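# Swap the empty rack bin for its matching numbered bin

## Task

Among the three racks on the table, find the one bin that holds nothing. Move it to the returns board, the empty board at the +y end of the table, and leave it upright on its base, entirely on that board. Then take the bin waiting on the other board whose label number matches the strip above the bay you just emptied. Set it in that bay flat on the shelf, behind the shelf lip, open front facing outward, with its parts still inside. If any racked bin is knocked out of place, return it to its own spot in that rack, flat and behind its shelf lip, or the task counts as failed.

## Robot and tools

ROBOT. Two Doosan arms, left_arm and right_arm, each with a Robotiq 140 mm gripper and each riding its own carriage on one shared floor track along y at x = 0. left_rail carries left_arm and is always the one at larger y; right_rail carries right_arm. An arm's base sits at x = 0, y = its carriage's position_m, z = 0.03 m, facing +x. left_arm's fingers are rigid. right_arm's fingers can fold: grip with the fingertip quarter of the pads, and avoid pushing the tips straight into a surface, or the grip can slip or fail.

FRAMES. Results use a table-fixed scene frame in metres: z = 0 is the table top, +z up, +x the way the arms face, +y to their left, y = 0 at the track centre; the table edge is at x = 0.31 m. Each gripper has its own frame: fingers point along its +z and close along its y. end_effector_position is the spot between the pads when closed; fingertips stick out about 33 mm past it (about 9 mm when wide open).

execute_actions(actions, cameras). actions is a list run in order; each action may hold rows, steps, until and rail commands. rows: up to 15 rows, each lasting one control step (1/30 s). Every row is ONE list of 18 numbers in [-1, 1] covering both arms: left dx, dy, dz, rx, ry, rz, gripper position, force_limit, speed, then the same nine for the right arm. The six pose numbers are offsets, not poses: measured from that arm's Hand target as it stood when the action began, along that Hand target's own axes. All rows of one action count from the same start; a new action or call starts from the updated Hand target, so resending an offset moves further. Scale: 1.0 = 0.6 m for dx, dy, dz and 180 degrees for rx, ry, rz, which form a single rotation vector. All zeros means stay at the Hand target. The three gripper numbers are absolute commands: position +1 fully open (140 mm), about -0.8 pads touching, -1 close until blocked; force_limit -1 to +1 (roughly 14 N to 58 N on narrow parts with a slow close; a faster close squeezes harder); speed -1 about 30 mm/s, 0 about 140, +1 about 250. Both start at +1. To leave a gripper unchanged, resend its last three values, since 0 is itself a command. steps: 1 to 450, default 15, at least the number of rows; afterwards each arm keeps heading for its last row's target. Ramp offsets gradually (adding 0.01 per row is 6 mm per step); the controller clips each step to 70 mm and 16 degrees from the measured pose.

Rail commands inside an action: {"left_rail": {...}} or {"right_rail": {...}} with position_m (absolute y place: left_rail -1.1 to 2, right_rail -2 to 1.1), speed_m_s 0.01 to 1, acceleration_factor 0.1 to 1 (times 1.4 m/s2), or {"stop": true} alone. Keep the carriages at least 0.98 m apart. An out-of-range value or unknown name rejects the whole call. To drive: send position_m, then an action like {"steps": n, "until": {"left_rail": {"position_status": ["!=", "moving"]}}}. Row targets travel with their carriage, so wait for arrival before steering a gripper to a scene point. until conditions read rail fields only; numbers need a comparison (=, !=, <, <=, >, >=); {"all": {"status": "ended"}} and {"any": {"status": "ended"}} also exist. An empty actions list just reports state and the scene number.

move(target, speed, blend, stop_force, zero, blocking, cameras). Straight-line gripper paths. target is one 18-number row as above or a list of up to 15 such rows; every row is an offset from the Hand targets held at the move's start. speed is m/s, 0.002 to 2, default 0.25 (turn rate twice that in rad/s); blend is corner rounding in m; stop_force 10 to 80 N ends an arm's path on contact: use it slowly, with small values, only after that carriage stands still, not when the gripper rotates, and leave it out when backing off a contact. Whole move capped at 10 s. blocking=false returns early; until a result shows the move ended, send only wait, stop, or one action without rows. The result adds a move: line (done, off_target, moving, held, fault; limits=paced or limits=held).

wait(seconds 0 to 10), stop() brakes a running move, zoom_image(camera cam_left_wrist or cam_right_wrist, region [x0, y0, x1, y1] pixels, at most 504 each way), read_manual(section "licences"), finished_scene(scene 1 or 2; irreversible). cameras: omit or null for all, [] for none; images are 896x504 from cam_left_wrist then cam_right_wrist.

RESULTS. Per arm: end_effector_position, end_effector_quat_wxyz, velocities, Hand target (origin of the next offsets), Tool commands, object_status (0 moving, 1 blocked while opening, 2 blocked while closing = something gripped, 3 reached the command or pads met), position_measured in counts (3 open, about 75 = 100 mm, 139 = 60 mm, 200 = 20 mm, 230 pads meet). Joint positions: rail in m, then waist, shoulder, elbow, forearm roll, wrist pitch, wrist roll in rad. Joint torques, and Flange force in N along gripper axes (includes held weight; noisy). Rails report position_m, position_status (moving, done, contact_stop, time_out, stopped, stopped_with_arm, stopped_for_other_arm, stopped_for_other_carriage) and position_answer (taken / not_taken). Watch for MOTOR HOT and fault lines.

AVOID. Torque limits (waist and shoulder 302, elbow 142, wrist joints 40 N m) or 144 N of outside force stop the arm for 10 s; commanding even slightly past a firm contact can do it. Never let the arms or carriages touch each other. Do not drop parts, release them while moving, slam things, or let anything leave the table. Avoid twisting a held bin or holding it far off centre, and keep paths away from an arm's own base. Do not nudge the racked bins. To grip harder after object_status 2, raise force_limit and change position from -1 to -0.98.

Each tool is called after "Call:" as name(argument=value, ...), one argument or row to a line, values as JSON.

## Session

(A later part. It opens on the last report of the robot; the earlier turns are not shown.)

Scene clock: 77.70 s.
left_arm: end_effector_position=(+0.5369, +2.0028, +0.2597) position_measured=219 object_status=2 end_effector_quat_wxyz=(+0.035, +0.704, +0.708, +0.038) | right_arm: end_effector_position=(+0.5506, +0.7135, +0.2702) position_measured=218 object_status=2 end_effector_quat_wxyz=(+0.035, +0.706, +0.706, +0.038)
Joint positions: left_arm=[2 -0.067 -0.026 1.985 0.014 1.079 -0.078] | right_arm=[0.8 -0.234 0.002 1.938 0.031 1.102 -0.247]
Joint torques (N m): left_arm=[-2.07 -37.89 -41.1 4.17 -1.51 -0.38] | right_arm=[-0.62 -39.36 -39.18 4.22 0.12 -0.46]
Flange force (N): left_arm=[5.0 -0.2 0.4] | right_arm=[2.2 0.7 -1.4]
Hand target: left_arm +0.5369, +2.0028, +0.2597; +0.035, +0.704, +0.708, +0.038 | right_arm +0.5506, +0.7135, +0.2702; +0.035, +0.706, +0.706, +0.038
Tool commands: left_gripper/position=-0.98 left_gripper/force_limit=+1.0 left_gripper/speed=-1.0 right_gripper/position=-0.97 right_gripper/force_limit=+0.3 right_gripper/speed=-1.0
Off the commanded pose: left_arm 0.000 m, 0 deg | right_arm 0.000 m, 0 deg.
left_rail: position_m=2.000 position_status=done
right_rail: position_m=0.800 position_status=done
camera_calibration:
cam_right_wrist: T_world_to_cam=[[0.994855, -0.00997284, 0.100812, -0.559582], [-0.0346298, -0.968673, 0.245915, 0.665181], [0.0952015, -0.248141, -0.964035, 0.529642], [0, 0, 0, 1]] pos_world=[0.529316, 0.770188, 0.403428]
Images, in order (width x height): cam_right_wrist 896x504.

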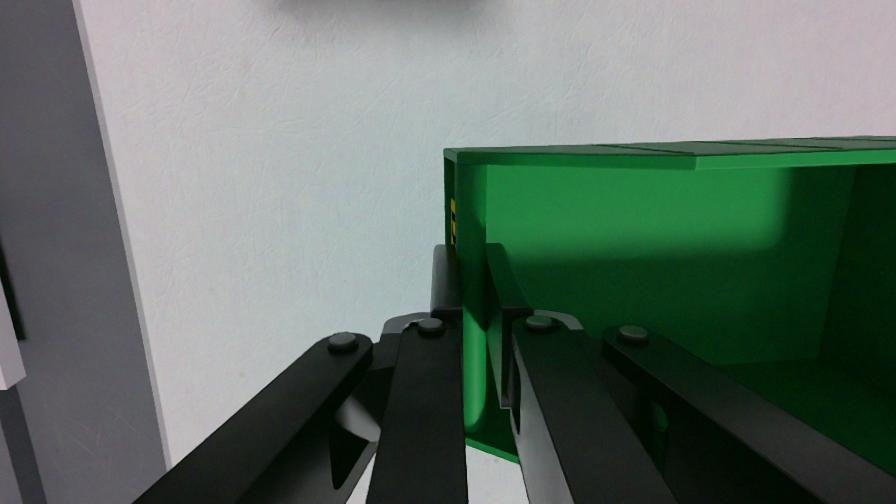

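Call:
move(
  target=[0,0,0,0,0,0,-0.98,1,-1,0,0.049,0.332,0,0,0,-0.97,0.3,-1],
  speed=0.15,
  cameras=[],
)

Call:
move(
  target=[0,0,0,0,0,0,-0.98,1,-1,0,-0.007,0.0667,0,0,0,-0.97,0.3,-1],
  speed=0.02,
  stop_force=10,
  cameras=["cam_right_wrist"],
)

Call:
move(
  target=[
    [0,0,0,0,0,0,-0.98,1,-1,0,0,-0.003,0,0,0,-0.97,0.3,-1],
    [0,0,0,0,0,0,-0.98,1,-1,0,0,-0.003,0,0,0,-0.1,0.3,-1],
    [0,0,0,0,0,0,-0.98,1,-1,0,0,-0.35,0,0,0,-0.1,0.3,-1],
  ],
  speed=0.15,
  cameras=["cam_right_wrist"],
)

Scene clock: 82.67 s.
left_arm: end_effector_position=(+0.5369, +2.0028, +0.2597) position_measured=219 object_status=2 end_effector_quat_wxyz=(+0.035, +0.704, +0.708, +0.038) | right_arm: end_effector_position=(+0.6004, +0.7143, +0.0752) position_measured=218 object_status=2 end_effector_quat_wxyz=(+0.035, +0.706, +0.706, +0.038)
Joint positions: left_arm=[2 -0.067 -0.026 1.985 0.014 1.079 -0.078] | right_arm=[0.8 -0.213 0.258 2.051 0.038 0.732 -0.24]
Joint torques (N m): left_arm=[-2.06 -37.94 -41.17 4.1 -1.44 -0.45] | right_arm=[-0.94 -60.83 -31.37 3.35 0.15 -0.42]
Flange force (N): left_arm=[5.1 -0.3 0.5] | right_arm=[1.8 4.0 3.0]
Hand target: left_arm +0.5369, +2.0028, +0.2597; +0.035, +0.704, +0.708, +0.038 | right_arm +0.6004, +0.7143, +0.0751; +0.035, +0.706, +0.706, +0.038
Off the commanded pose: left_arm 0.000 m, 0 deg | right_arm 0.000 m, 0 deg.
left_rail: position_m=2.000 position_status=done
right_rail: position_m=0.800 position_status=done
move: done
No camera images: "cameras" was empty.

Scene clock: 84.73 s.
left_arm: end_effector_position=(+0.5369, +2.0028, +0.2597) position_measured=219 object_status=2 end_effector_quat_wxyz=(+0.035, +0.704, +0.708, +0.038) | right_arm: end_effector_position=(+0.6005, +0.7144, +0.0460) position_measured=218 object_status=2 end_effector_quat_wxyz=(+0.035, +0.706, +0.706, +0.038)
Joint positions: left_arm=[2 -0.067 -0.026 1.985 0.014 1.079 -0.078] | right_arm=[0.8 -0.213 0.295 2.071 0.041 0.675 -0.243]
Joint torques (N m): left_arm=[-2.57 -38.08 -41.24 4.02 -1.51 -0.45] | right_arm=[-0.52 -29.15 -18.62 3.28 -3.25 -0.48]
Flange force (N): left_arm=[6.0 0.2 0.9] | right_arm=[4.6 -10.8 -57.0]
Hand target: left_arm +0.5369, +2.0028, +0.2597; +0.035, +0.704, +0.708, +0.038 | right_arm +0.6005, +0.7144, +0.0460; +0.035, +0.706, +0.706, +0.038 (not the last commanded pose)
Off the commanded pose: left_arm 0.000 m, 0 deg | right_arm 0.011 m, 0 deg.
left_rail: position_m=2.000 position_status=done
right_rail: position_m=0.800 position_status=done
move: contact (right_arm)
camera_calibration:
cam_right_wrist: T_world_to_cam=[[0.994836, -0.00991901, 0.101014, -0.586691], [-0.0346297, -0.968668, 0.245933, 0.722883], [0.0954097, -0.24816, -0.964009, 0.308965], [0, 0, 0, 1]] pos_world=[0.579216, 0.771088, 0.179328]
Images, in order (width x height): cam_right_wrist 896x504.

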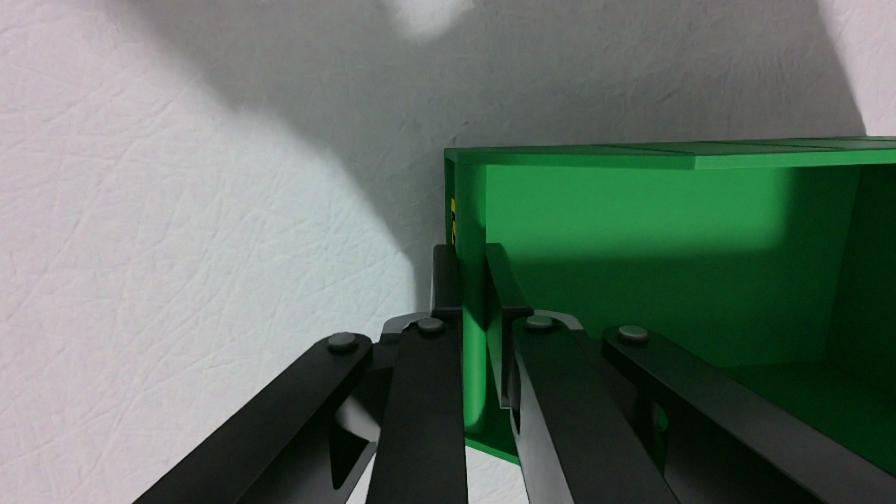

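Scene clock: 89.17 s.
left_arm: end_effector_position=(+0.5369, +2.0028, +0.2597) position_measured=219 object_status=2 end_effector_quat_wxyz=(+0.035, +0.704, +0.708, +0.038) | right_arm: end_effector_position=(+0.5787, +0.7136, +0.2548) position_measured=141 object_status=3 end_effector_quat_wxyz=(+0.035, +0.706, +0.706, +0.038)
Joint positions: left_arm=[2 -0.067 -0.026 1.985 0.014 1.079 -0.078] | right_arm=[0.8 -0.222 0.056 1.912 0.03 1.074 -0.235]
Joint torques (N m): left_arm=[-2.36 -38.08 -41.27 4.03 -1.46 -0.44] | right_arm=[-0.66 -43.12 -38.1 4.14 0.49 -0.45]
Flange force (N): left_arm=[5.8 -0.7 0.3] | right_arm=[2.3 -0.3 -2.5]
Hand target: left_arm +0.5369, +2.0028, +0.2597; +0.035, +0.704, +0.708, +0.038 | right_arm +0.5787, +0.7136, +0.2548; +0.035, +0.706, +0.706, +0.038
Off the commanded pose: left_arm 0.000 m, 0 deg | right_arm 0.000 m, 0 deg.
left_rail: position_m=2.000 position_status=done
right_rail: position_m=0.800 position_status=done
move: done
camera_calibration:
cam_right_wrist: T_world_to_cam=[[0.994837, -0.00992161, 0.101003, -0.586087], [-0.0346271, -0.968674, 0.245908, 0.67004], [0.0953995, -0.248136, -0.964016, 0.512024], [0, 0, 0, 1]] pos_world=[0.557416, 0.770288, 0.388028]
Images, in order (width x height): cam_right_wrist 896x504.

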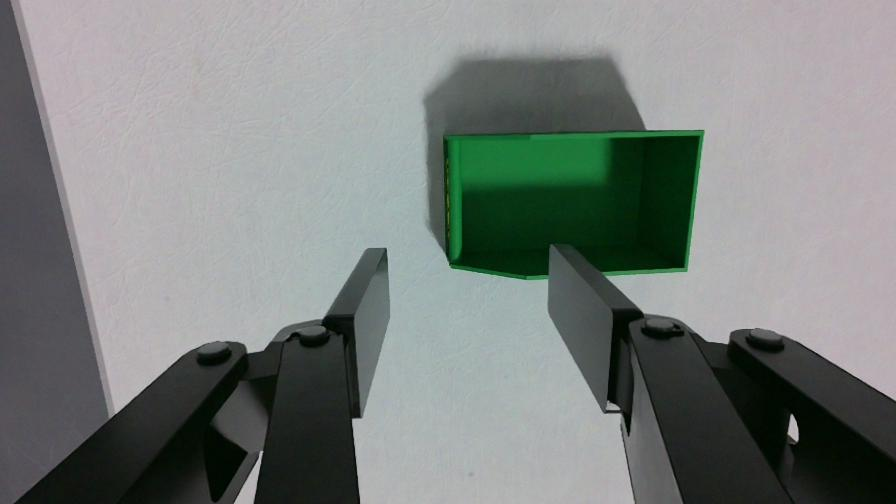

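Call:
execute_actions(
  actions=[
    {"right_rail":{"position_m":-1.0,"acceleration_factor":1},"steps":200,"until":{"all":{"status":"ended"}}},
    {"left_rail":{"position_m":0.2,"acceleration_factor":0.4},"steps":300,"until":{"all":{"status":"ended"}}},
  ],
  cameras=[],
)

Call:
move(
  target=[0,0.0675,0.312,0,0,0,-0.98,1,-1,0,0,0,0,0,0,-0.1,0.3,-1],
  speed=0.15,
  cameras=["cam_left_wrist"],
)

Call:
move(
  target=[0,-0.007,0.0667,0,0,0,-0.98,1,-1,0,0,0,0,0,0,-0.1,0.3,-1],
  speed=0.02,
  stop_force=10,
  cameras=["cam_left_wrist"],
)

Scene clock: 98.63 s.
left_arm: end_effector_position=(+0.5369, +0.2029, +0.2597) position_measured=219 object_status=2 end_effector_quat_wxyz=(+0.035, +0.704, +0.708, +0.038) | right_arm: end_effector_position=(+0.5787, -1.0864, +0.2548) position_measured=141 object_status=3 end_effector_quat_wxyz=(+0.035, +0.706, +0.706, +0.038)
Joint positions: left_arm=[0.2 -0.067 -0.026 1.985 0.014 1.079 -0.078] | right_arm=[-1 -0.222 0.056 1.912 0.03 1.074 -0.235]
Joint torques (N m): left_arm=[-2.45 -38.12 -41.16 4.01 -1.43 -0.43] | right_arm=[-0.87 -43.49 -38.05 4.15 0.24 -0.47]
Flange force (N): left_arm=[5.7 0.2 0.9] | right_arm=[2.5 0.4 -2.9]
Flange force at the end of the 1st action (N): left_arm=[5.0 -0.7 0.4] | right_arm=[4.7 0.6 -3.0]
Hand target: left_arm +0.5369, +0.2029, +0.2597; +0.035, +0.704, +0.708, +0.038 | right_arm +0.5787, -1.0864, +0.2548; +0.035, +0.706, +0.706, +0.038
Tool commands: left_gripper/position=-0.98 left_gripper/force_limit=+1.0 left_gripper/speed=-1.0 right_gripper/position=-0.1 right_gripper/force_limit=+0.3 right_gripper/speed=-1.0
Off the commanded pose: left_arm 0.000 m, 0 deg | right_arm 0.000 m, 0 deg.
left_rail: position_m=0.200 position_status=done
right_rail: position_m=-1.000 position_status=done
No camera images: "cameras" was empty.

Scene clock: 100.40 s.
left_arm: end_effector_position=(+0.5965, +0.2040, +0.0777) position_measured=219 object_status=2 end_effector_quat_wxyz=(+0.035, +0.704, +0.708, +0.038) | right_arm: end_effector_position=(+0.5787, -1.0864, +0.2548) position_measured=141 object_status=3 end_effector_quat_wxyz=(+0.035, +0.706, +0.706, +0.038)
Joint positions: left_arm=[0.2 -0.057 0.24 2.069 0.017 0.73 -0.075] | right_arm=[-1 -0.222 0.056 1.912 0.03 1.074 -0.235]
Joint torques (N m): left_arm=[-2.19 -60.82 -33.06 3.33 -1.29 -0.38] | right_arm=[-0.64 -43.65 -37.95 4.11 0.24 -0.46]
Flange force (N): left_arm=[4.7 3.6 4.7] | right_arm=[2.3 0.6 -3.0]
Hand target: left_arm +0.5965, +0.2040, +0.0776; +0.035, +0.704, +0.708, +0.038 | right_arm +0.5787, -1.0864, +0.2548; +0.035, +0.706, +0.706, +0.038
Off the commanded pose: left_arm 0.000 m, 0 deg | right_arm 0.000 m, 0 deg.
left_rail: position_m=0.200 position_status=done
right_rail: position_m=-1.000 position_status=done
move: done
camera_calibration:
cam_left_wrist: T_world_to_cam=[[0.992295, 0.0324554, 0.119573, -0.60234], [-0.0219454, -0.903782, 0.427429, 0.151797], [0.12194, -0.42676, -0.896106, 0.220739], [0, 0, 0, 1]] pos_world=[0.574113, 0.250943, 0.204946]
Images, in order (width x height): cam_left_wrist 896x504.

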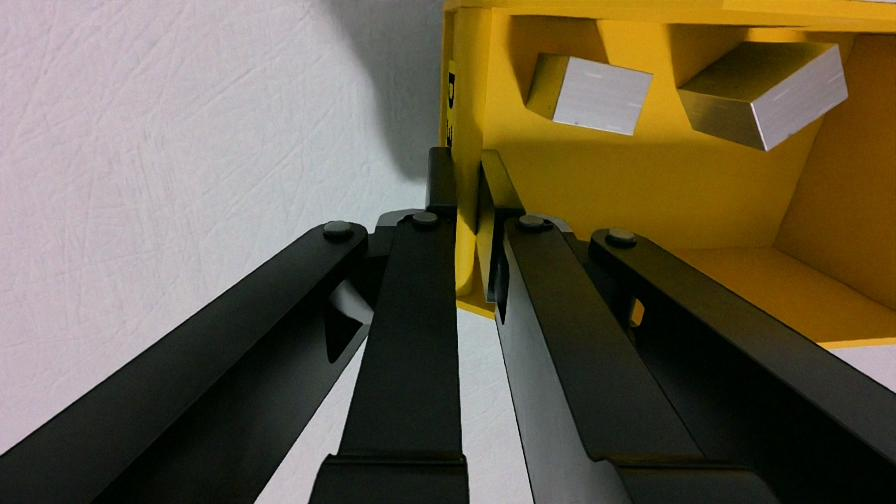

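Scene clock: 102.63 s.
left_arm: end_effector_position=(+0.5966, +0.2042, +0.0458) position_measured=219 object_status=2 end_effector_quat_wxyz=(+0.035, +0.704, +0.708, +0.039) | right_arm: end_effector_position=(+0.5787, -1.0864, +0.2548) position_measured=141 object_status=3 end_effector_quat_wxyz=(+0.035, +0.706, +0.706, +0.038)
Joint positions: left_arm=[0.2 -0.057 0.282 2.091 0.019 0.666 -0.076] | right_arm=[-1 -0.222 0.056 1.912 0.03 1.074 -0.235]
Joint torques (N m): left_arm=[-2.29 -20.5 -17.5 3.4 -6.28 -0.41] | right_arm=[-0.61 -43.5 -38.03 4.12 0.27 -0.45]
Flange force (N): left_arm=[5.3 -15.1 -72.6] | right_arm=[2.2 0.5 -2.8]
Hand target: left_arm +0.5966, +0.2042, +0.0458; +0.035, +0.704, +0.708, +0.039 (not the last commanded pose) | right_arm +0.5787, -1.0864, +0.2548; +0.035, +0.706, +0.706, +0.038
Off the commanded pose: left_arm 0.008 m, 0 deg | right_arm 0.000 m, 0 deg.
left_rail: position_m=0.200 position_status=done
right_rail: position_m=-1.000 position_status=done
move: contact (left_arm)
camera_calibration:
cam_left_wrist: T_world_to_cam=[[0.992268, 0.0324512, 0.119793, -0.598654], [-0.0220425, -0.903788, 0.427413, 0.165675], [0.122137, -0.426749, -0.896085, 0.192106], [0, 0, 0, 1]] pos_world=[0.574214, 0.251143, 0.173046]
Images, in order (width x height): cam_left_wrist 896x504.

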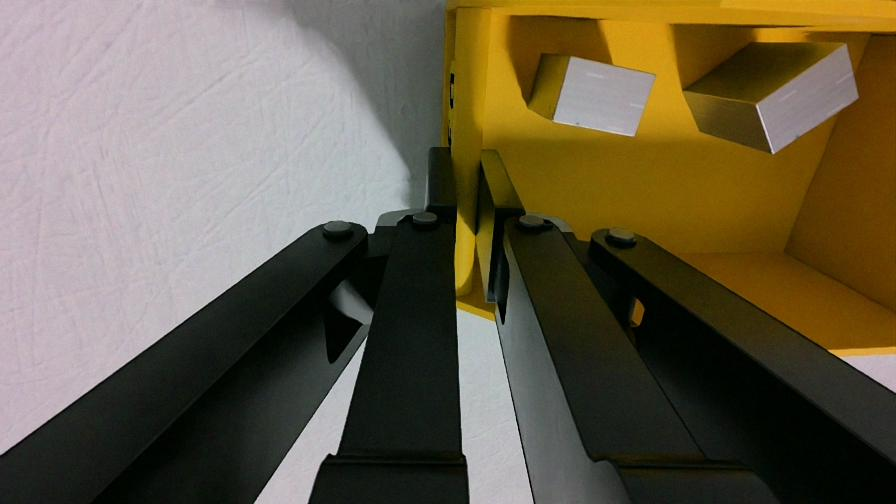

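Call:
move(
  target=[
    [0,0,-0.003,0,0,0,-0.98,1,-1,0,0,0,0,0,0,-0.1,0.3,-1],
    [0,0,-0.003,0,0,0,-0.1,0.3,-1,0,0,0,0,0,0,-0.1,0.3,-1],
    [0,0,-0.35,0,0,0,-0.1,0.3,-1,0,0,0,0,0,0,-0.1,0.3,-1],
  ],
  speed=0.15,
  cameras=["cam_left_wrist"],
)

Call:
execute_actions(
  actions=[
    {"left_rail":{"position_m":0.9,"acceleration_factor":1},"steps":200,"until":{"all":{"status":"ended"}}},
    {"right_rail":{"position_m":-0.1},"steps":300,"until":{"all":{"status":"ended"}}},
  ],
  cameras=[],
)

Scene clock: 110.50 s.
left_arm: end_effector_position=(+0.5748, +0.2030, +0.2546) position_measured=141 object_status=3 end_effector_quat_wxyz=(+0.035, +0.704, +0.708, +0.039) | right_arm: end_effector_position=(+0.5787, -1.0864, +0.2548) position_measured=141 object_status=3 end_effector_quat_wxyz=(+0.035, +0.706, +0.706, +0.038)
Joint positions: left_arm=[0.2 -0.062 0.039 1.93 0.014 1.07 -0.073] | right_arm=[-1 -0.222 0.056 1.912 0.03 1.074 -0.235]
Joint torques (N m): left_arm=[-2.39 -40.53 -38.15 3.93 -1.09 -0.41] | right_arm=[-0.49 -43.77 -38.06 4.14 0.26 -0.46]
Flange force (N): left_arm=[5.3 -1.6 -5.1] | right_arm=[1.9 0.5 -2.7]
Hand target: left_arm +0.5748, +0.2031, +0.2547; +0.035, +0.704, +0.708, +0.039 | right_arm +0.5787, -1.0864, +0.2548; +0.035, +0.706, +0.706, +0.038
Off the commanded pose: left_arm 0.000 m, 0 deg | right_arm 0.000 m, 0 deg.
left_rail: position_m=0.200 position_status=done
right_rail: position_m=-1.000 position_status=done
move: done
camera_calibration:
cam_left_wrist: T_world_to_cam=[[0.99228, 0.0324086, 0.119704, -0.602057], [-0.0220431, -0.903787, 0.427415, 0.0748679], [0.122039, -0.426754, -0.896096, 0.381407], [0, 0, 0, 1]] pos_world=[0.552514, 0.249943, 0.381846]
Images, in order (width x height): cam_left_wrist 896x504.

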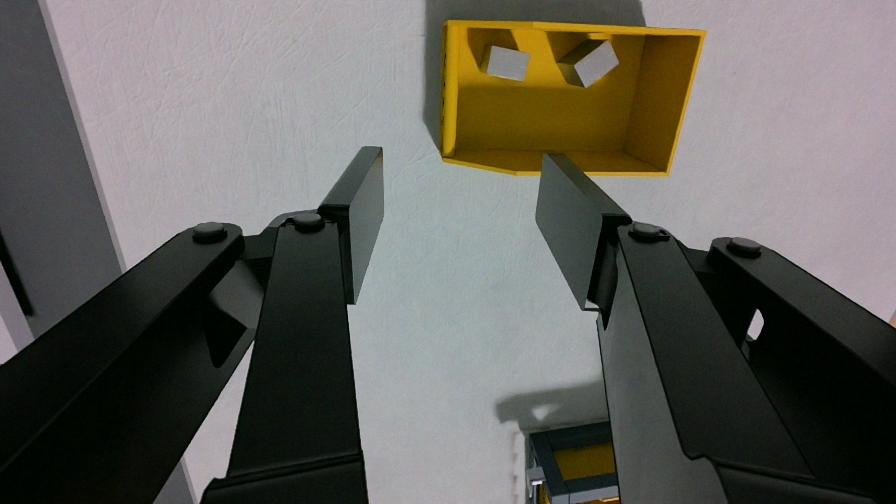

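Scene clock: 113.83 s.
left_arm: end_effector_position=(+0.5748, +0.9031, +0.2547) position_measured=141 object_status=3 end_effector_quat_wxyz=(+0.035, +0.704, +0.708, +0.039) | right_arm: end_effector_position=(+0.5787, -0.1866, +0.2549) position_measured=141 object_status=3 end_effector_quat_wxyz=(+0.035, +0.706, +0.706, +0.038)
Joint positions: left_arm=[0.9 -0.062 0.039 1.93 0.014 1.07 -0.073] | right_arm=[-0.1 -0.222 0.056 1.912 0.03 1.074 -0.235]
Joint torques (N m): left_arm=[-2.19 -42.41 -38.05 4.04 -0.95 -0.42] | right_arm=[-0.98 -43.68 -38.04 4.13 0.25 -0.49]
Flange force (N): left_arm=[4.9 1.6 -3.5] | right_arm=[2.5 1.0 -2.6]
Flange force at the end of the 1st action (N): left_arm=[4.8 0.4 -3.9] | right_arm=[2.0 0.3 -3.0]
Hand target: left_arm +0.5748, +0.9031, +0.2547; +0.035, +0.704, +0.708, +0.039 | right_arm +0.5787, -0.1865, +0.2548; +0.035, +0.706, +0.706, +0.038
Tool commands: left_gripper/position=-0.1 left_gripper/force_limit=+0.3 left_gripper/speed=-1.0 right_gripper/position=-0.1 right_gripper/force_limit=+0.3 right_gripper/speed=-1.0
Off the commanded pose: left_arm 0.000 m, 0 deg | right_arm 0.000 m, 0 deg.
left_rail: position_m=0.900 position_status=done
right_rail: position_m=-0.100 position_status=done
No camera images: "cameras" was empty.

Call:
move(
  target=[
    [-0.315,0,0,0,0,0,-0.1,0.3,-1,0.651,0,0,0,0,0,-0.1,0.3,-1],
    [-0.315,0.0215,0.195,0,0,0,-0.1,0.3,-1,0.651,0.01,0.194,0,0,0,-0.1,0.3,-1],
  ],
  speed=0.25,
  blend=0.02,
)

Scene clock: 119.03 s.
left_arm: end_effector_position=(+0.6008, +0.7147, +0.1387) position_measured=141 object_status=3 end_effector_quat_wxyz=(+0.035, +0.704, +0.708, +0.039) | right_arm: end_effector_position=(+0.5967, +0.2047, +0.1413) position_measured=141 object_status=3 end_effector_quat_wxyz=(+0.035, +0.706, +0.706, +0.038)
Joint positions: left_arm=[0.9 -0.377 0.221 1.955 0.057 0.872 -0.416] | right_arm=[-0.1 0.441 0.279 1.873 -0.052 0.895 0.472]
Joint torques (N m): left_arm=[-1.63 -57.43 -33.94 3.55 -0.71 -0.41] | right_arm=[-0.61 -62.65 -34.47 3.59 0.05 -0.42]
Flange force (N): left_arm=[2.9 3.1 -2.7] | right_arm=[1.2 -1.1 -3.7]
Hand target: left_arm +0.6008, +0.7147, +0.1387; +0.035, +0.704, +0.708, +0.039 | right_arm +0.5967, +0.2047, +0.1412; +0.035, +0.706, +0.706, +0.038
Off the commanded pose: left_arm 0.000 m, 0 deg | right_arm 0.000 m, 0 deg.
left_rail: position_m=0.900 position_status=done
right_rail: position_m=-0.100 position_status=done
move: done
camera_calibration:
cam_left_wrist: T_world_to_cam=[[0.992268, 0.0324512, 0.119793, -0.630516], [-0.0220425, -0.903788, 0.427413, 0.587445], [0.122137, -0.426749, -0.896085, 0.492695], [0, 0, 0, 1]] pos_world=[0.578414, 0.761643, 0.265946]
cam_right_wrist: T_world_to_cam=[[0.994836, -0.00991901, 0.101014, -0.597483], [-0.0346297, -0.968668, 0.245933, 0.205605], [0.0954097, -0.24816, -0.964009, 0.274623], [0, 0, 0, 1]] pos_world=[0.575316, 0.261388, 0.274528]

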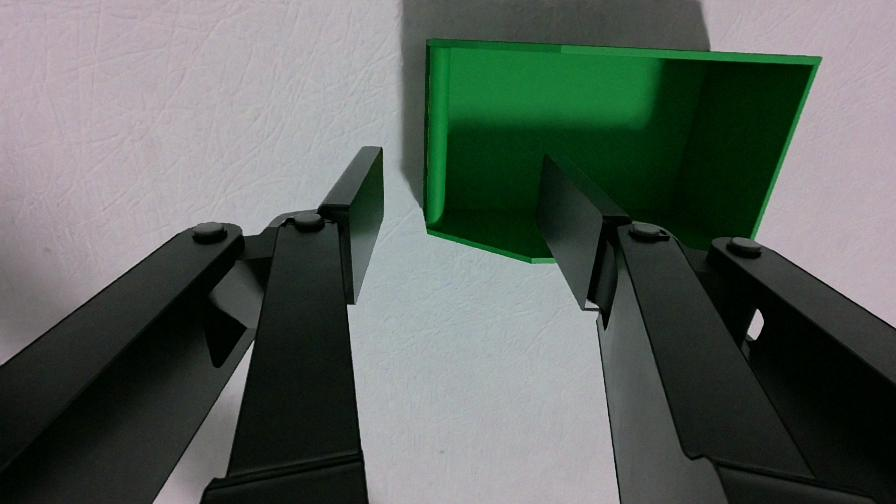

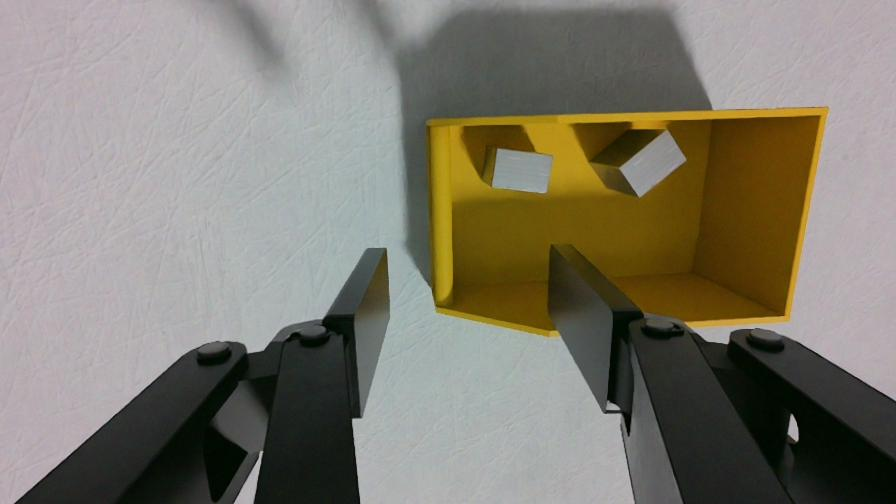

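Call:
move(
  target=[0,-0.0159,0.152,0,0,0,-0.1,0.3,-1,0.0097,-0.0163,0.1563,0,0,0,-0.1,0.3,-1],
  speed=0.1,
  stop_force=15,
  cameras=[],
)

Call:
execute_actions(
  actions=[
    {"rows":[[0,0,0,0,0,0,-1,-1,-1,0,0,0,0,0,0,-1,-1,-1]],"steps":75},
  ],
)

Scene clock: 126.47 s.
left_arm: end_effector_position=(+0.6007, +0.7152, +0.0470) position_measured=141 object_status=3 end_effector_quat_wxyz=(+0.035, +0.704, +0.708, +0.039) | right_arm: end_effector_position=(+0.5967, +0.2108, +0.0469) position_measured=141 object_status=3 end_effector_quat_wxyz=(+0.035, +0.706, +0.706, +0.038)
Joint positions: left_arm=[0.9 -0.376 0.324 2.025 0.067 0.699 -0.431] | right_arm=[-0.1 0.45 0.382 1.937 -0.063 0.729 0.494]
Joint torques (N m): left_arm=[-1.76 -62.95 -29.7 3.11 -0.88 -0.47] | right_arm=[-0.6 -68.02 -30.12 3.18 0.25 -0.48]
Flange force (N): left_arm=[3.4 2.8 -2.5] | right_arm=[0.9 -1.5 -3.6]
Hand target: left_arm +0.6007, +0.7152, +0.0470; +0.035, +0.704, +0.708, +0.039 | right_arm +0.5967, +0.2108, +0.0469; +0.035, +0.706, +0.706, +0.038
Off the commanded pose: left_arm 0.000 m, 0 deg | right_arm 0.000 m, 0 deg.
left_rail: position_m=0.900 position_status=done
right_rail: position_m=-0.100 position_status=done
move: done
No camera images: "cameras" was empty.

Scene clock: 129.17 s.
left_arm: end_effector_position=(+0.6007, +0.7152, +0.0470) position_measured=216 object_status=2 end_effector_quat_wxyz=(+0.035, +0.704, +0.708, +0.039) | right_arm: end_effector_position=(+0.5967, +0.2108, +0.0469) position_measured=216 object_status=2 end_effector_quat_wxyz=(+0.035, +0.706, +0.706, +0.038)
Joint positions: left_arm=[0.9 -0.376 0.324 2.025 0.067 0.699 -0.431] | right_arm=[-0.1 0.45 0.382 1.937 -0.063 0.729 0.494]
Joint torques (N m): left_arm=[-2.6 -60.16 -28.69 2.99 -1.3 -0.48] | right_arm=[-0.72 -66.34 -29.48 3.37 0.16 -0.35]
Flange force (N): left_arm=[5.1 2.4 -8.0] | right_arm=[0.9 -1.7 -5.7]
Hand target: left_arm +0.6007, +0.7152, +0.0470; +0.035, +0.704, +0.708, +0.039 | right_arm +0.5967, +0.2108, +0.0469; +0.035, +0.706, +0.706, +0.038
Off the commanded pose: left_arm 0.000 m, 0 deg | right_arm 0.000 m, 0 deg.
left_rail: position_m=0.900 position_status=done
right_rail: position_m=-0.100 position_status=done
camera_calibration:
cam_left_wrist: T_world_to_cam=[[0.992268, 0.0324512, 0.119793, -0.619548], [-0.0220425, -0.903788, 0.427413, 0.62709], [0.122137, -0.426749, -0.896085, 0.410737], [0, 0, 0, 1]] pos_world=[0.578414, 0.762143, 0.174246]
cam_right_wrist: T_world_to_cam=[[0.994836, -0.00991901, 0.101014, -0.587897], [-0.0346297, -0.968668, 0.245933, 0.234706], [0.0954097, -0.24816, -0.964009, 0.185231], [0, 0, 0, 1]] pos_world=[0.575316, 0.267488, 0.180228]

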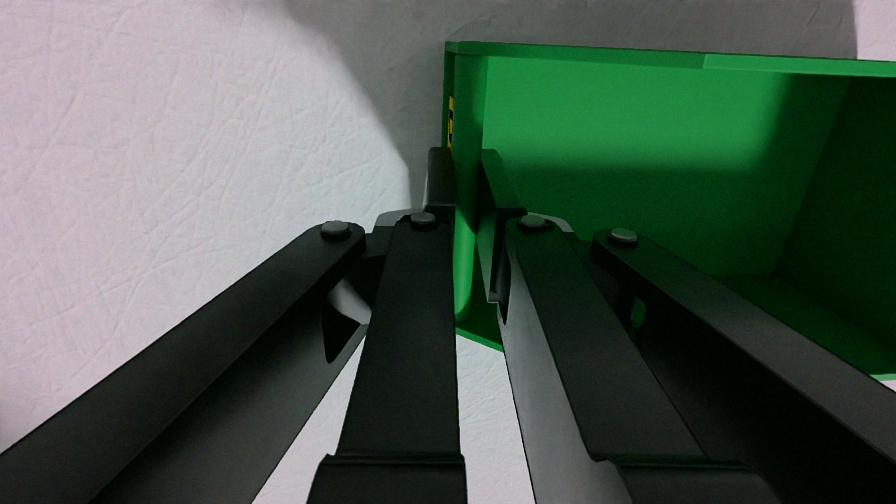

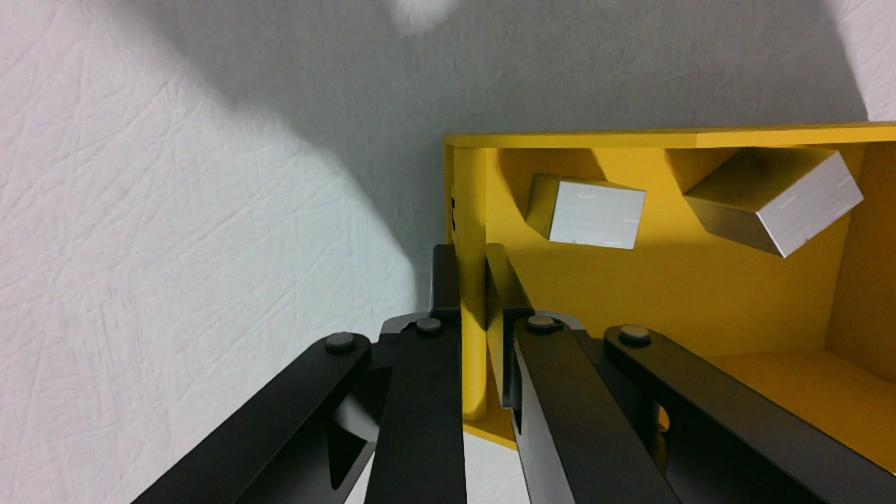

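Call:
move(
  target=[
    [0,0,0,0,0,0,-0.97,0.3,-1,0,0,0,0,0,0,-0.98,1,-1],
    [0,0.0087,-0.083,0,0,0,-0.97,0.3,-1,0,0.0087,-0.083,0,0,0,-0.98,1,-1],
    [0,-0.07,-0.35,0,0,0,-0.97,0.3,-1,0,-0.07,-0.35,0,0,0,-0.98,1,-1],
  ],
  speed=[0.05,0.06,0.2],
  blend=[0,0.02,0],
)

Scene clock: 142.17 s.
left_arm: end_effector_position=(+0.5373, +0.7138, +0.2514) position_measured=218 object_status=2 end_effector_quat_wxyz=(+0.035, +0.704, +0.708, +0.038) end_effector_velocity=(-0.001, +0.001, +0.002) end_effector_angular_velocity=(+0.000, +0.000, +0.000) | right_arm: end_effector_position=(+0.5331, +0.2100, +0.2514) position_measured=219 object_status=2 end_effector_quat_wxyz=(+0.035, +0.706, +0.706, +0.038)
Joint positions: left_arm=[0.9 -0.422 0.035 1.94 0.054 1.075 -0.451] | right_arm=[-0.1 0.496 0.113 1.855 -0.052 1.081 0.518]
Joint velocities: left_arm=[0 0 -0.003 -0.001 0 0.005 0] | right_arm=[within noise]
Joint torques (N m): left_arm=[-1.51 -42.22 -38.53 4.02 -0.89 -0.39] | right_arm=[-0.89 -52.23 -40.31 3.79 -0.29 -0.47]
Flange force (N): left_arm=[3.6 1.5 -3.0] | right_arm=[2.0 -1.2 0.7]
Hand target: left_arm +0.5372, +0.7138, +0.2515; +0.035, +0.704, +0.708, +0.039 | right_arm +0.5331, +0.2100, +0.2514; +0.035, +0.706, +0.706, +0.038
Off the commanded pose: left_arm 0.000 m, 0 deg | right_arm 0.000 m, 0 deg.
left_rail: position_m=0.900 position_status=done
right_rail: position_m=-0.100 position_status=done
move: done
camera_calibration:
cam_left_wrist: T_world_to_cam=[[0.992283, 0.0324981, 0.119662, -0.580972], [-0.0219448, -0.903783, 0.427427, 0.537003], [0.122039, -0.426755, -0.896095, 0.601115], [0, 0, 0, 1]] pos_world=[0.514914, 0.760743, 0.378646]
cam_right_wrist: T_world_to_cam=[[0.994846, -0.00995821, 0.100911, -0.545335], [-0.0346397, -0.968674, 0.24591, 0.181478], [0.0953006, -0.248138, -0.964026, 0.388191], [0, 0, 0, 1]] pos_world=[0.511816, 0.266688, 0.384628]

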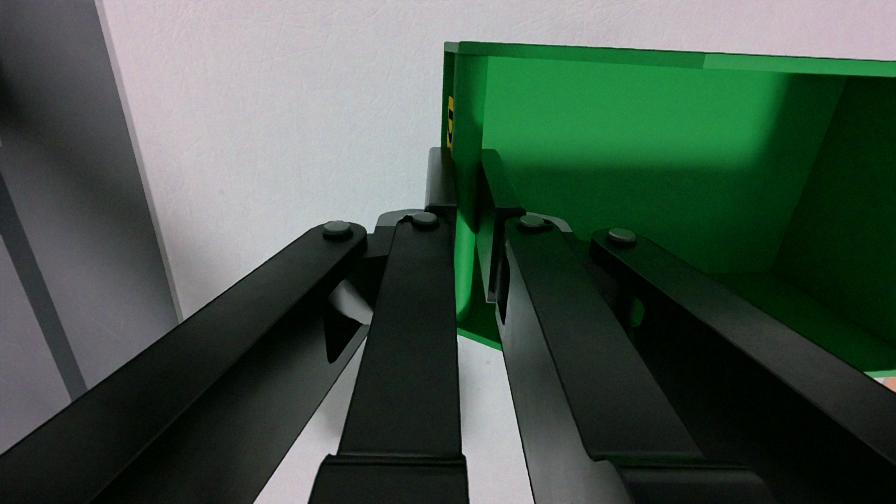

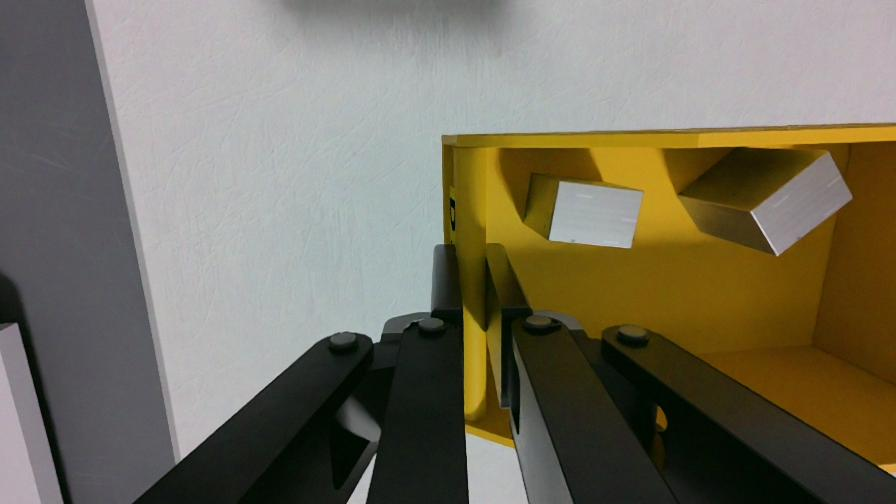

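Call:
execute_actions(
  actions=[
    {"left_rail":{"position_m":2.0,"acceleration_factor":0.4},"right_rail":{"position_m":-2.0,"acceleration_factor":0.4},"steps":300,"until":{"right_rail":{"position_status":["!=","moving"]},"left_rail":{"position_status":["!=","moving"]}}},
  ],
)

Scene clock: 148.23 s.
left_arm: end_effector_position=(+0.5372, +1.8139, +0.2515) position_measured=218 object_status=2 end_effector_quat_wxyz=(+0.035, +0.704, +0.708, +0.039) | right_arm: end_effector_position=(+0.5331, -1.6898, +0.2514) position_measured=219 object_status=2 end_effector_quat_wxyz=(+0.035, +0.706, +0.706, +0.038)
Joint positions: left_arm=[2 -0.422 0.035 1.94 0.054 1.075 -0.451] | right_arm=[-2 0.496 0.113 1.855 -0.052 1.081 0.518]
Joint torques (N m): left_arm=[-1.64 -42.15 -39.08 4.06 -1.08 -0.4] | right_arm=[-0.77 -52.33 -40.52 3.8 -0.26 -0.43]
Flange force (N): left_arm=[3.3 1.7 -1.6] | right_arm=[1.8 -1.2 1.4]
Hand target: left_arm +0.5372, +1.8139, +0.2515; +0.035, +0.704, +0.708, +0.039 | right_arm +0.5331, -1.6898, +0.2514; +0.035, +0.706, +0.706, +0.038
Tool commands: left_gripper/position=-0.97 left_gripper/force_limit=+0.3 left_gripper/speed=-1.0 right_gripper/position=-0.98 right_gripper/force_limit=+1.0 right_gripper/speed=-1.0
Off the commanded pose: left_arm 0.000 m, 0 deg | right_arm 0.000 m, 0 deg.
left_rail: position_m=2.000 position_status=done
right_rail: position_m=-2.000 position_status=done
camera_calibration:
cam_left_wrist: T_world_to_cam=[[0.992268, 0.0324512, 0.119793, -0.616588], [-0.0220425, -0.903788, 0.427413, 1.53118], [0.122137, -0.426749, -0.896085, 1.07058], [0, 0, 0, 1]] pos_world=[0.514814, 1.86074, 0.378746]
cam_right_wrist: T_world_to_cam=[[0.994836, -0.00991901, 0.101014, -0.564234], [-0.0346297, -0.968668, 0.245933, -1.65884], [0.0954097, -0.24816, -0.964009, -0.0832245], [0, 0, 0, 1]] pos_world=[0.511816, -1.63311, 0.384728]

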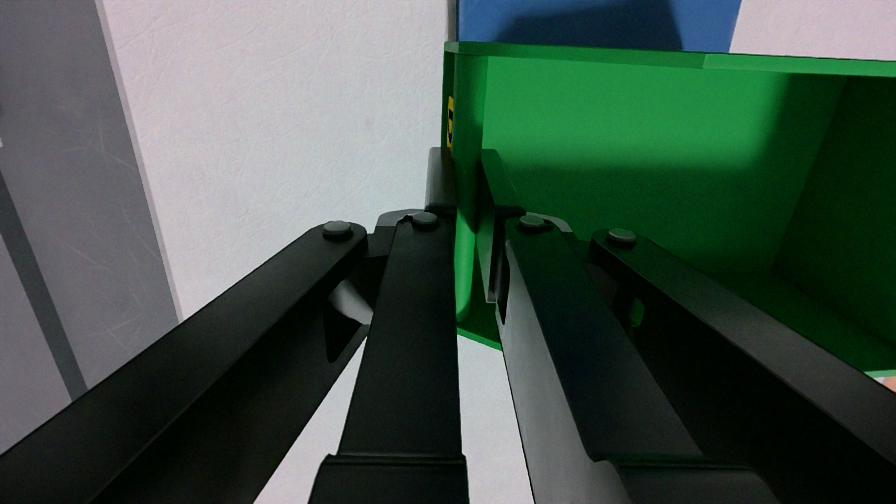

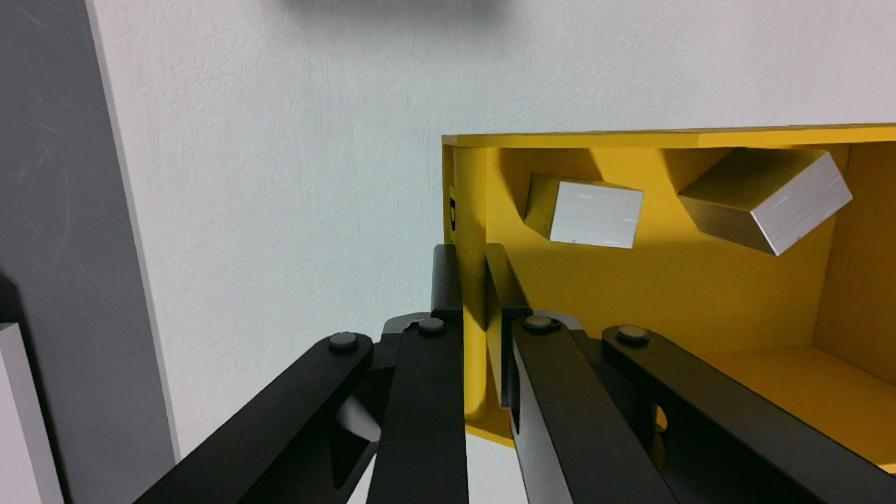

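Call:
move(
  target=[
    [0.827,0.02,0,0,0,0,-0.97,0.3,-1,-0.668,0,0,0,0,-0.054,-0.98,1,-1],
    [0.827,0.02,0,0,0,0,-0.97,0.3,-1,-0.668,0.101,0.094,0,0,-0.054,-0.98,1,-1],
  ],
  speed=[0.18,0.08],
)

Scene clock: 162.13 s.
left_arm: end_effector_position=(+0.5465, +2.3101, +0.2552) position_measured=218 object_status=2 end_effector_quat_wxyz=(+0.035, +0.704, +0.708, +0.039) | right_arm: end_effector_position=(+0.5993, -2.0904, +0.2002) position_measured=219 object_status=2 end_effector_quat_wxyz=(+0.038, +0.644, +0.763, +0.035)
Joint positions: left_arm=[2 0.484 0.128 1.831 -0.049 1.089 0.5] | right_arm=[-2 -0.222 0.129 1.939 0.032 0.974 -0.408]
Joint torques (N m): left_arm=[-2.04 -52.71 -39.05 3.74 -1.12 -0.42] | right_arm=[-0.75 -51.39 -38.12 4.17 -0.31 -0.44]
Flange force (N): left_arm=[4.3 -0.8 -2.0] | right_arm=[2.1 0.6 -0.1]
Hand target: left_arm +0.5465, +2.3101, +0.2552; +0.035, +0.704, +0.708, +0.039 | right_arm +0.5993, -2.0904, +0.2001; +0.038, +0.644, +0.763, +0.035
Off the commanded pose: left_arm 0.000 m, 0 deg | right_arm 0.000 m, 0 deg.
left_rail: position_m=2.000 position_status=done
right_rail: position_m=-2.000 position_status=done
move: done
camera_calibration:
cam_left_wrist: T_world_to_cam=[[0.992268, 0.0324512, 0.119793, -0.642365], [-0.0220425, -0.903788, 0.427413, 1.97836], [0.122137, -0.426749, -0.896085, 1.28456], [0, 0, 0, 1]] pos_world=[0.524114, 2.35704, 0.382446]
cam_right_wrist: T_world_to_cam=[[0.982164, 0.158994, 0.100377, -0.268015], [0.127936, -0.956297, 0.262924, -2.10694], [0.137794, -0.245393, -0.959581, -0.258943], [0, 0, 0, 1]] pos_world=[0.56847, -2.03579, 0.332393]

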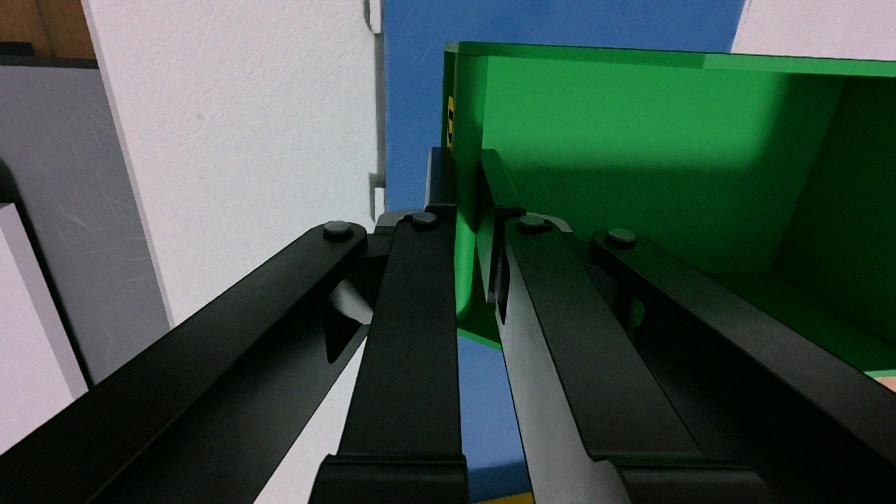

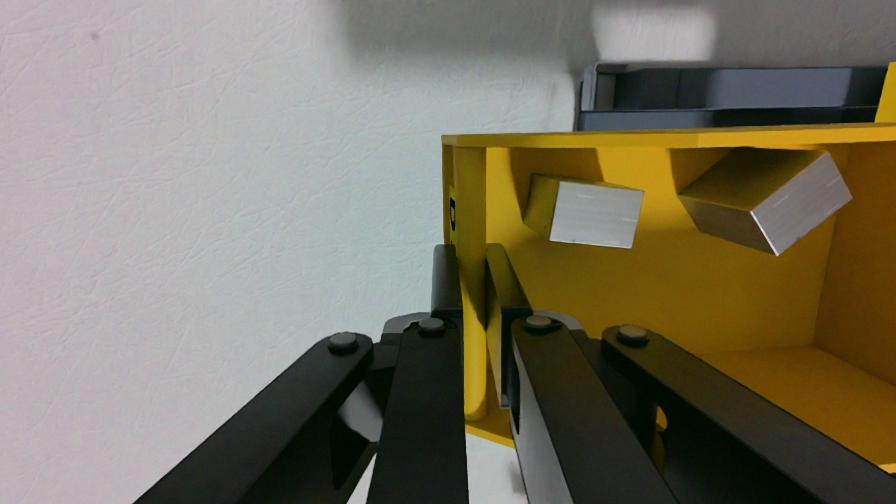

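Call:
move(
  target=[0,-0.25,-0.42,0,0,0,-0.97,0.3,-1,0,0,0,0,0,0,-0.98,1,-1],
)

Call:
move(
  target=[0.2,0,0,0.1,0,0,-0.97,0.3,-1,0,0,0,0,0,0,-0.98,1,-1],
  cameras=["cam_left_wrist"],
)

Scene clock: 168.63 s.
left_arm: end_effector_position=(+0.3713, +2.3080, +0.4903) position_measured=218 object_status=2 end_effector_quat_wxyz=(+0.035, +0.704, +0.708, +0.039) | right_arm: end_effector_position=(+0.5993, -2.0904, +0.2001) position_measured=219 object_status=2 end_effector_quat_wxyz=(+0.038, +0.644, +0.763, +0.035)
Joint positions: left_arm=[2 0.662 -0.169 1.691 -0.059 1.535 0.656] | right_arm=[-2 -0.222 0.129 1.939 0.032 0.974 -0.408]
Joint torques (N m): left_arm=[-2.17 -23.94 -42.28 3.95 -1.24 -0.37] | right_arm=[-0.55 -52.35 -38.78 4.17 -0.17 -0.41]
Flange force (N): left_arm=[3.8 -3.6 -2.4] | right_arm=[1.7 0.6 1.5]
Hand target: left_arm +0.3712, +2.3080, +0.4903; +0.035, +0.704, +0.708, +0.039 | right_arm +0.5993, -2.0904, +0.2001; +0.038, +0.644, +0.763, +0.035
Off the commanded pose: left_arm 0.000 m, 0 deg | right_arm 0.000 m, 0 deg.
left_rail: position_m=2.000 position_status=done
right_rail: position_m=-2.000 position_status=done
move: done
camera_calibration:
cam_left_wrist: T_world_to_cam=[[0.99228, 0.0324086, 0.119704, -0.49646], [-0.0220431, -0.903787, 0.427415, 1.87202], [0.122039, -0.426754, -0.896096, 1.51574], [0, 0, 0, 1]] pos_world=[0.348914, 2.35484, 0.617546]
cam_right_wrist: T_world_to_cam=[[0.982164, 0.158994, 0.100377, -0.268015], [0.127936, -0.956297, 0.262924, -2.10694], [0.137794, -0.245393, -0.959581, -0.258943], [0, 0, 0, 1]] pos_world=[0.56847, -2.03579, 0.332393]

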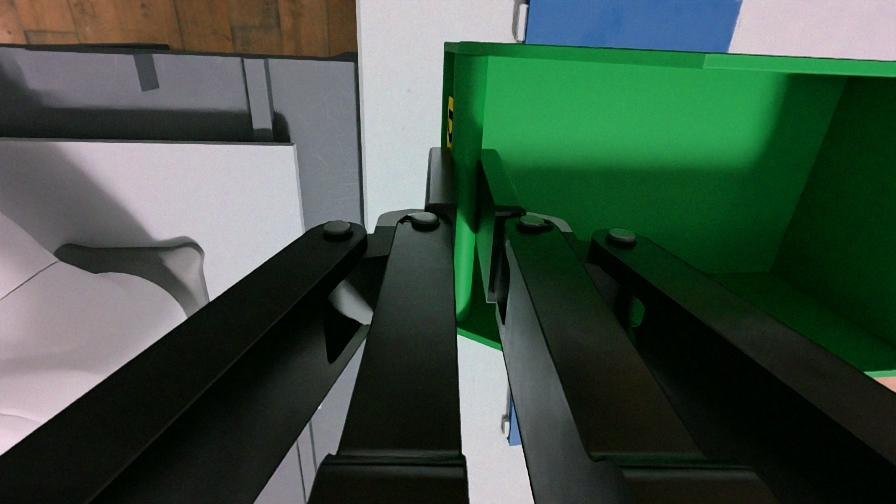

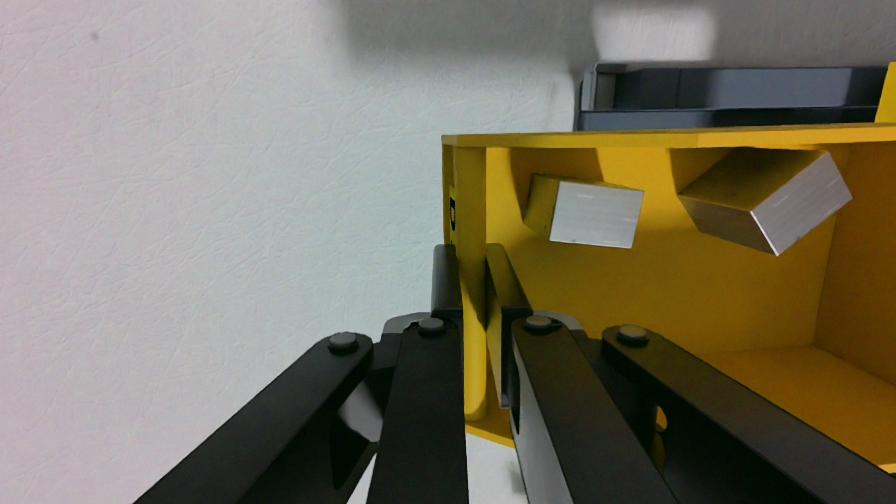

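Scene clock: 169.80 s.
left_arm: end_effector_position=(+0.3706, +2.4279, +0.4910) position_measured=218 object_status=2 end_effector_quat_wxyz=(-0.076, +0.701, +0.705, -0.073) | right_arm: end_effector_position=(+0.5993, -2.0904, +0.2001) position_measured=219 object_status=2 end_effector_quat_wxyz=(+0.038, +0.644, +0.763, +0.035)
Joint positions: left_arm=[2 0.714 0.086 1.456 0.142 1.755 0.723] | right_arm=[-2 -0.222 0.129 1.939 0.032 0.974 -0.408]
Joint torques (N m): left_arm=[-2.4 -50.92 -41.83 4.58 -0.15 -0.27] | right_arm=[-0.68 -52.3 -38.85 4.1 -0.17 -0.42]
Flange force (N): left_arm=[3.2 -2.9 -0.9] | right_arm=[2.1 0.2 1.4]
Hand target: left_arm +0.3706, +2.4280, +0.4909; -0.076, +0.701, +0.705, -0.073 | right_arm +0.5993, -2.0904, +0.2001; +0.038, +0.644, +0.763, +0.035
Off the commanded pose: left_arm 0.000 m, 0 deg | right_arm 0.000 m, 0 deg.
left_rail: position_m=2.000 position_status=done
right_rail: position_m=-2.000 position_status=done
move: done
camera_calibration:
cam_left_wrist: T_world_to_cam=[[0.980678, 0.0340204, -0.19265, -0.345998], [0.112766, -0.903006, 0.414566, 1.93462], [-0.15986, -0.42828, -0.889394, 1.67251], [0, 0, 0, 1]] pos_world=[0.388522, 2.47504, 0.618837]
Images, in order (width x height): cam_left_wrist 896x504.

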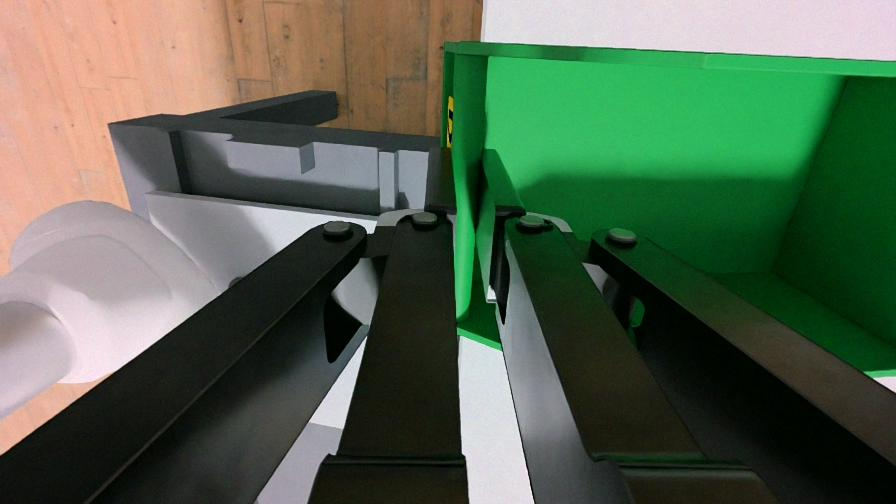

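Call:
move(
  target=[-0.2,0.62,0.06,-0.1,0,0,-0.97,0.3,-1,0,0,0,0,0,0,-0.98,1,-1],
  cameras=["cam_left_wrist"],
)

Scene clock: 188.50 s.
left_arm: end_effector_position=(+0.7274, +2.3105, +0.3775) position_measured=218 object_status=2 end_effector_quat_wxyz=(+0.035, +0.704, +0.708, +0.039) | right_arm: end_effector_position=(+0.5993, -2.0904, +0.2001) position_measured=219 object_status=2 end_effector_quat_wxyz=(+0.038, +0.644, +0.763, +0.035)
Joint positions: left_arm=[2 0.374 0.332 1.347 -0.033 1.364 0.374] | right_arm=[-2 -0.222 0.129 1.939 0.032 0.974 -0.408]
Joint torques (N m): left_arm=[0.03 -80.33 -43.3 4.02 -0.81 -0.18] | right_arm=[-0.61 -52.54 -38.68 4.17 -0.2 -0.45]
Flange force (N): left_arm=[2.2 4.0 1.6] | right_arm=[2.3 0.4 0.9]
Hand target: left_arm +0.7275, +2.3105, +0.3774; +0.035, +0.704, +0.708, +0.039 | right_arm +0.5993, -2.0904, +0.2001; +0.038, +0.644, +0.763, +0.035
Off the commanded pose: left_arm 0.000 m, 0 deg | right_arm 0.000 m, 0 deg.
left_rail: position_m=2.000 position_status=done
right_rail: position_m=-2.000 position_status=done
move: done
camera_calibration:
cam_left_wrist: T_world_to_cam=[[0.992283, 0.0324981, 0.119662, -0.836584], [-0.0219448, -0.903783, 0.427427, 1.93035], [0.122039, -0.426755, -0.896095, 1.37231], [0, 0, 0, 1]] pos_world=[0.705014, 2.35744, 0.504746]
Images, in order (width x height): cam_left_wrist 896x504.

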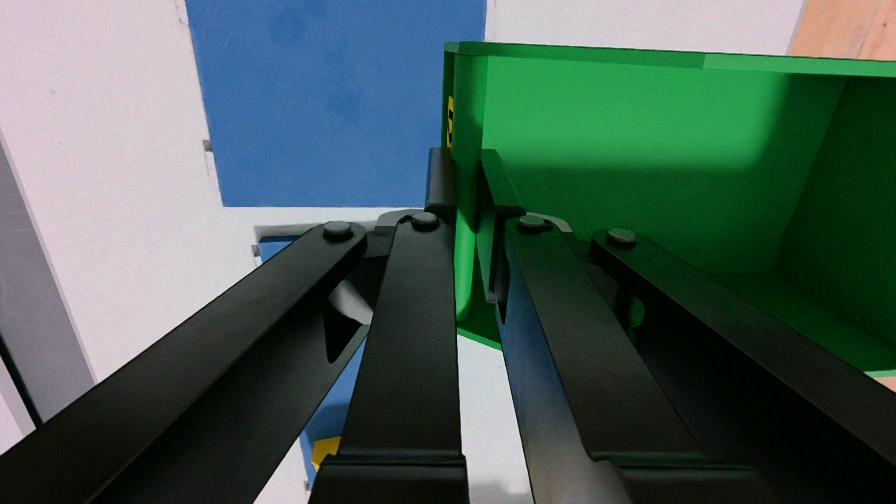

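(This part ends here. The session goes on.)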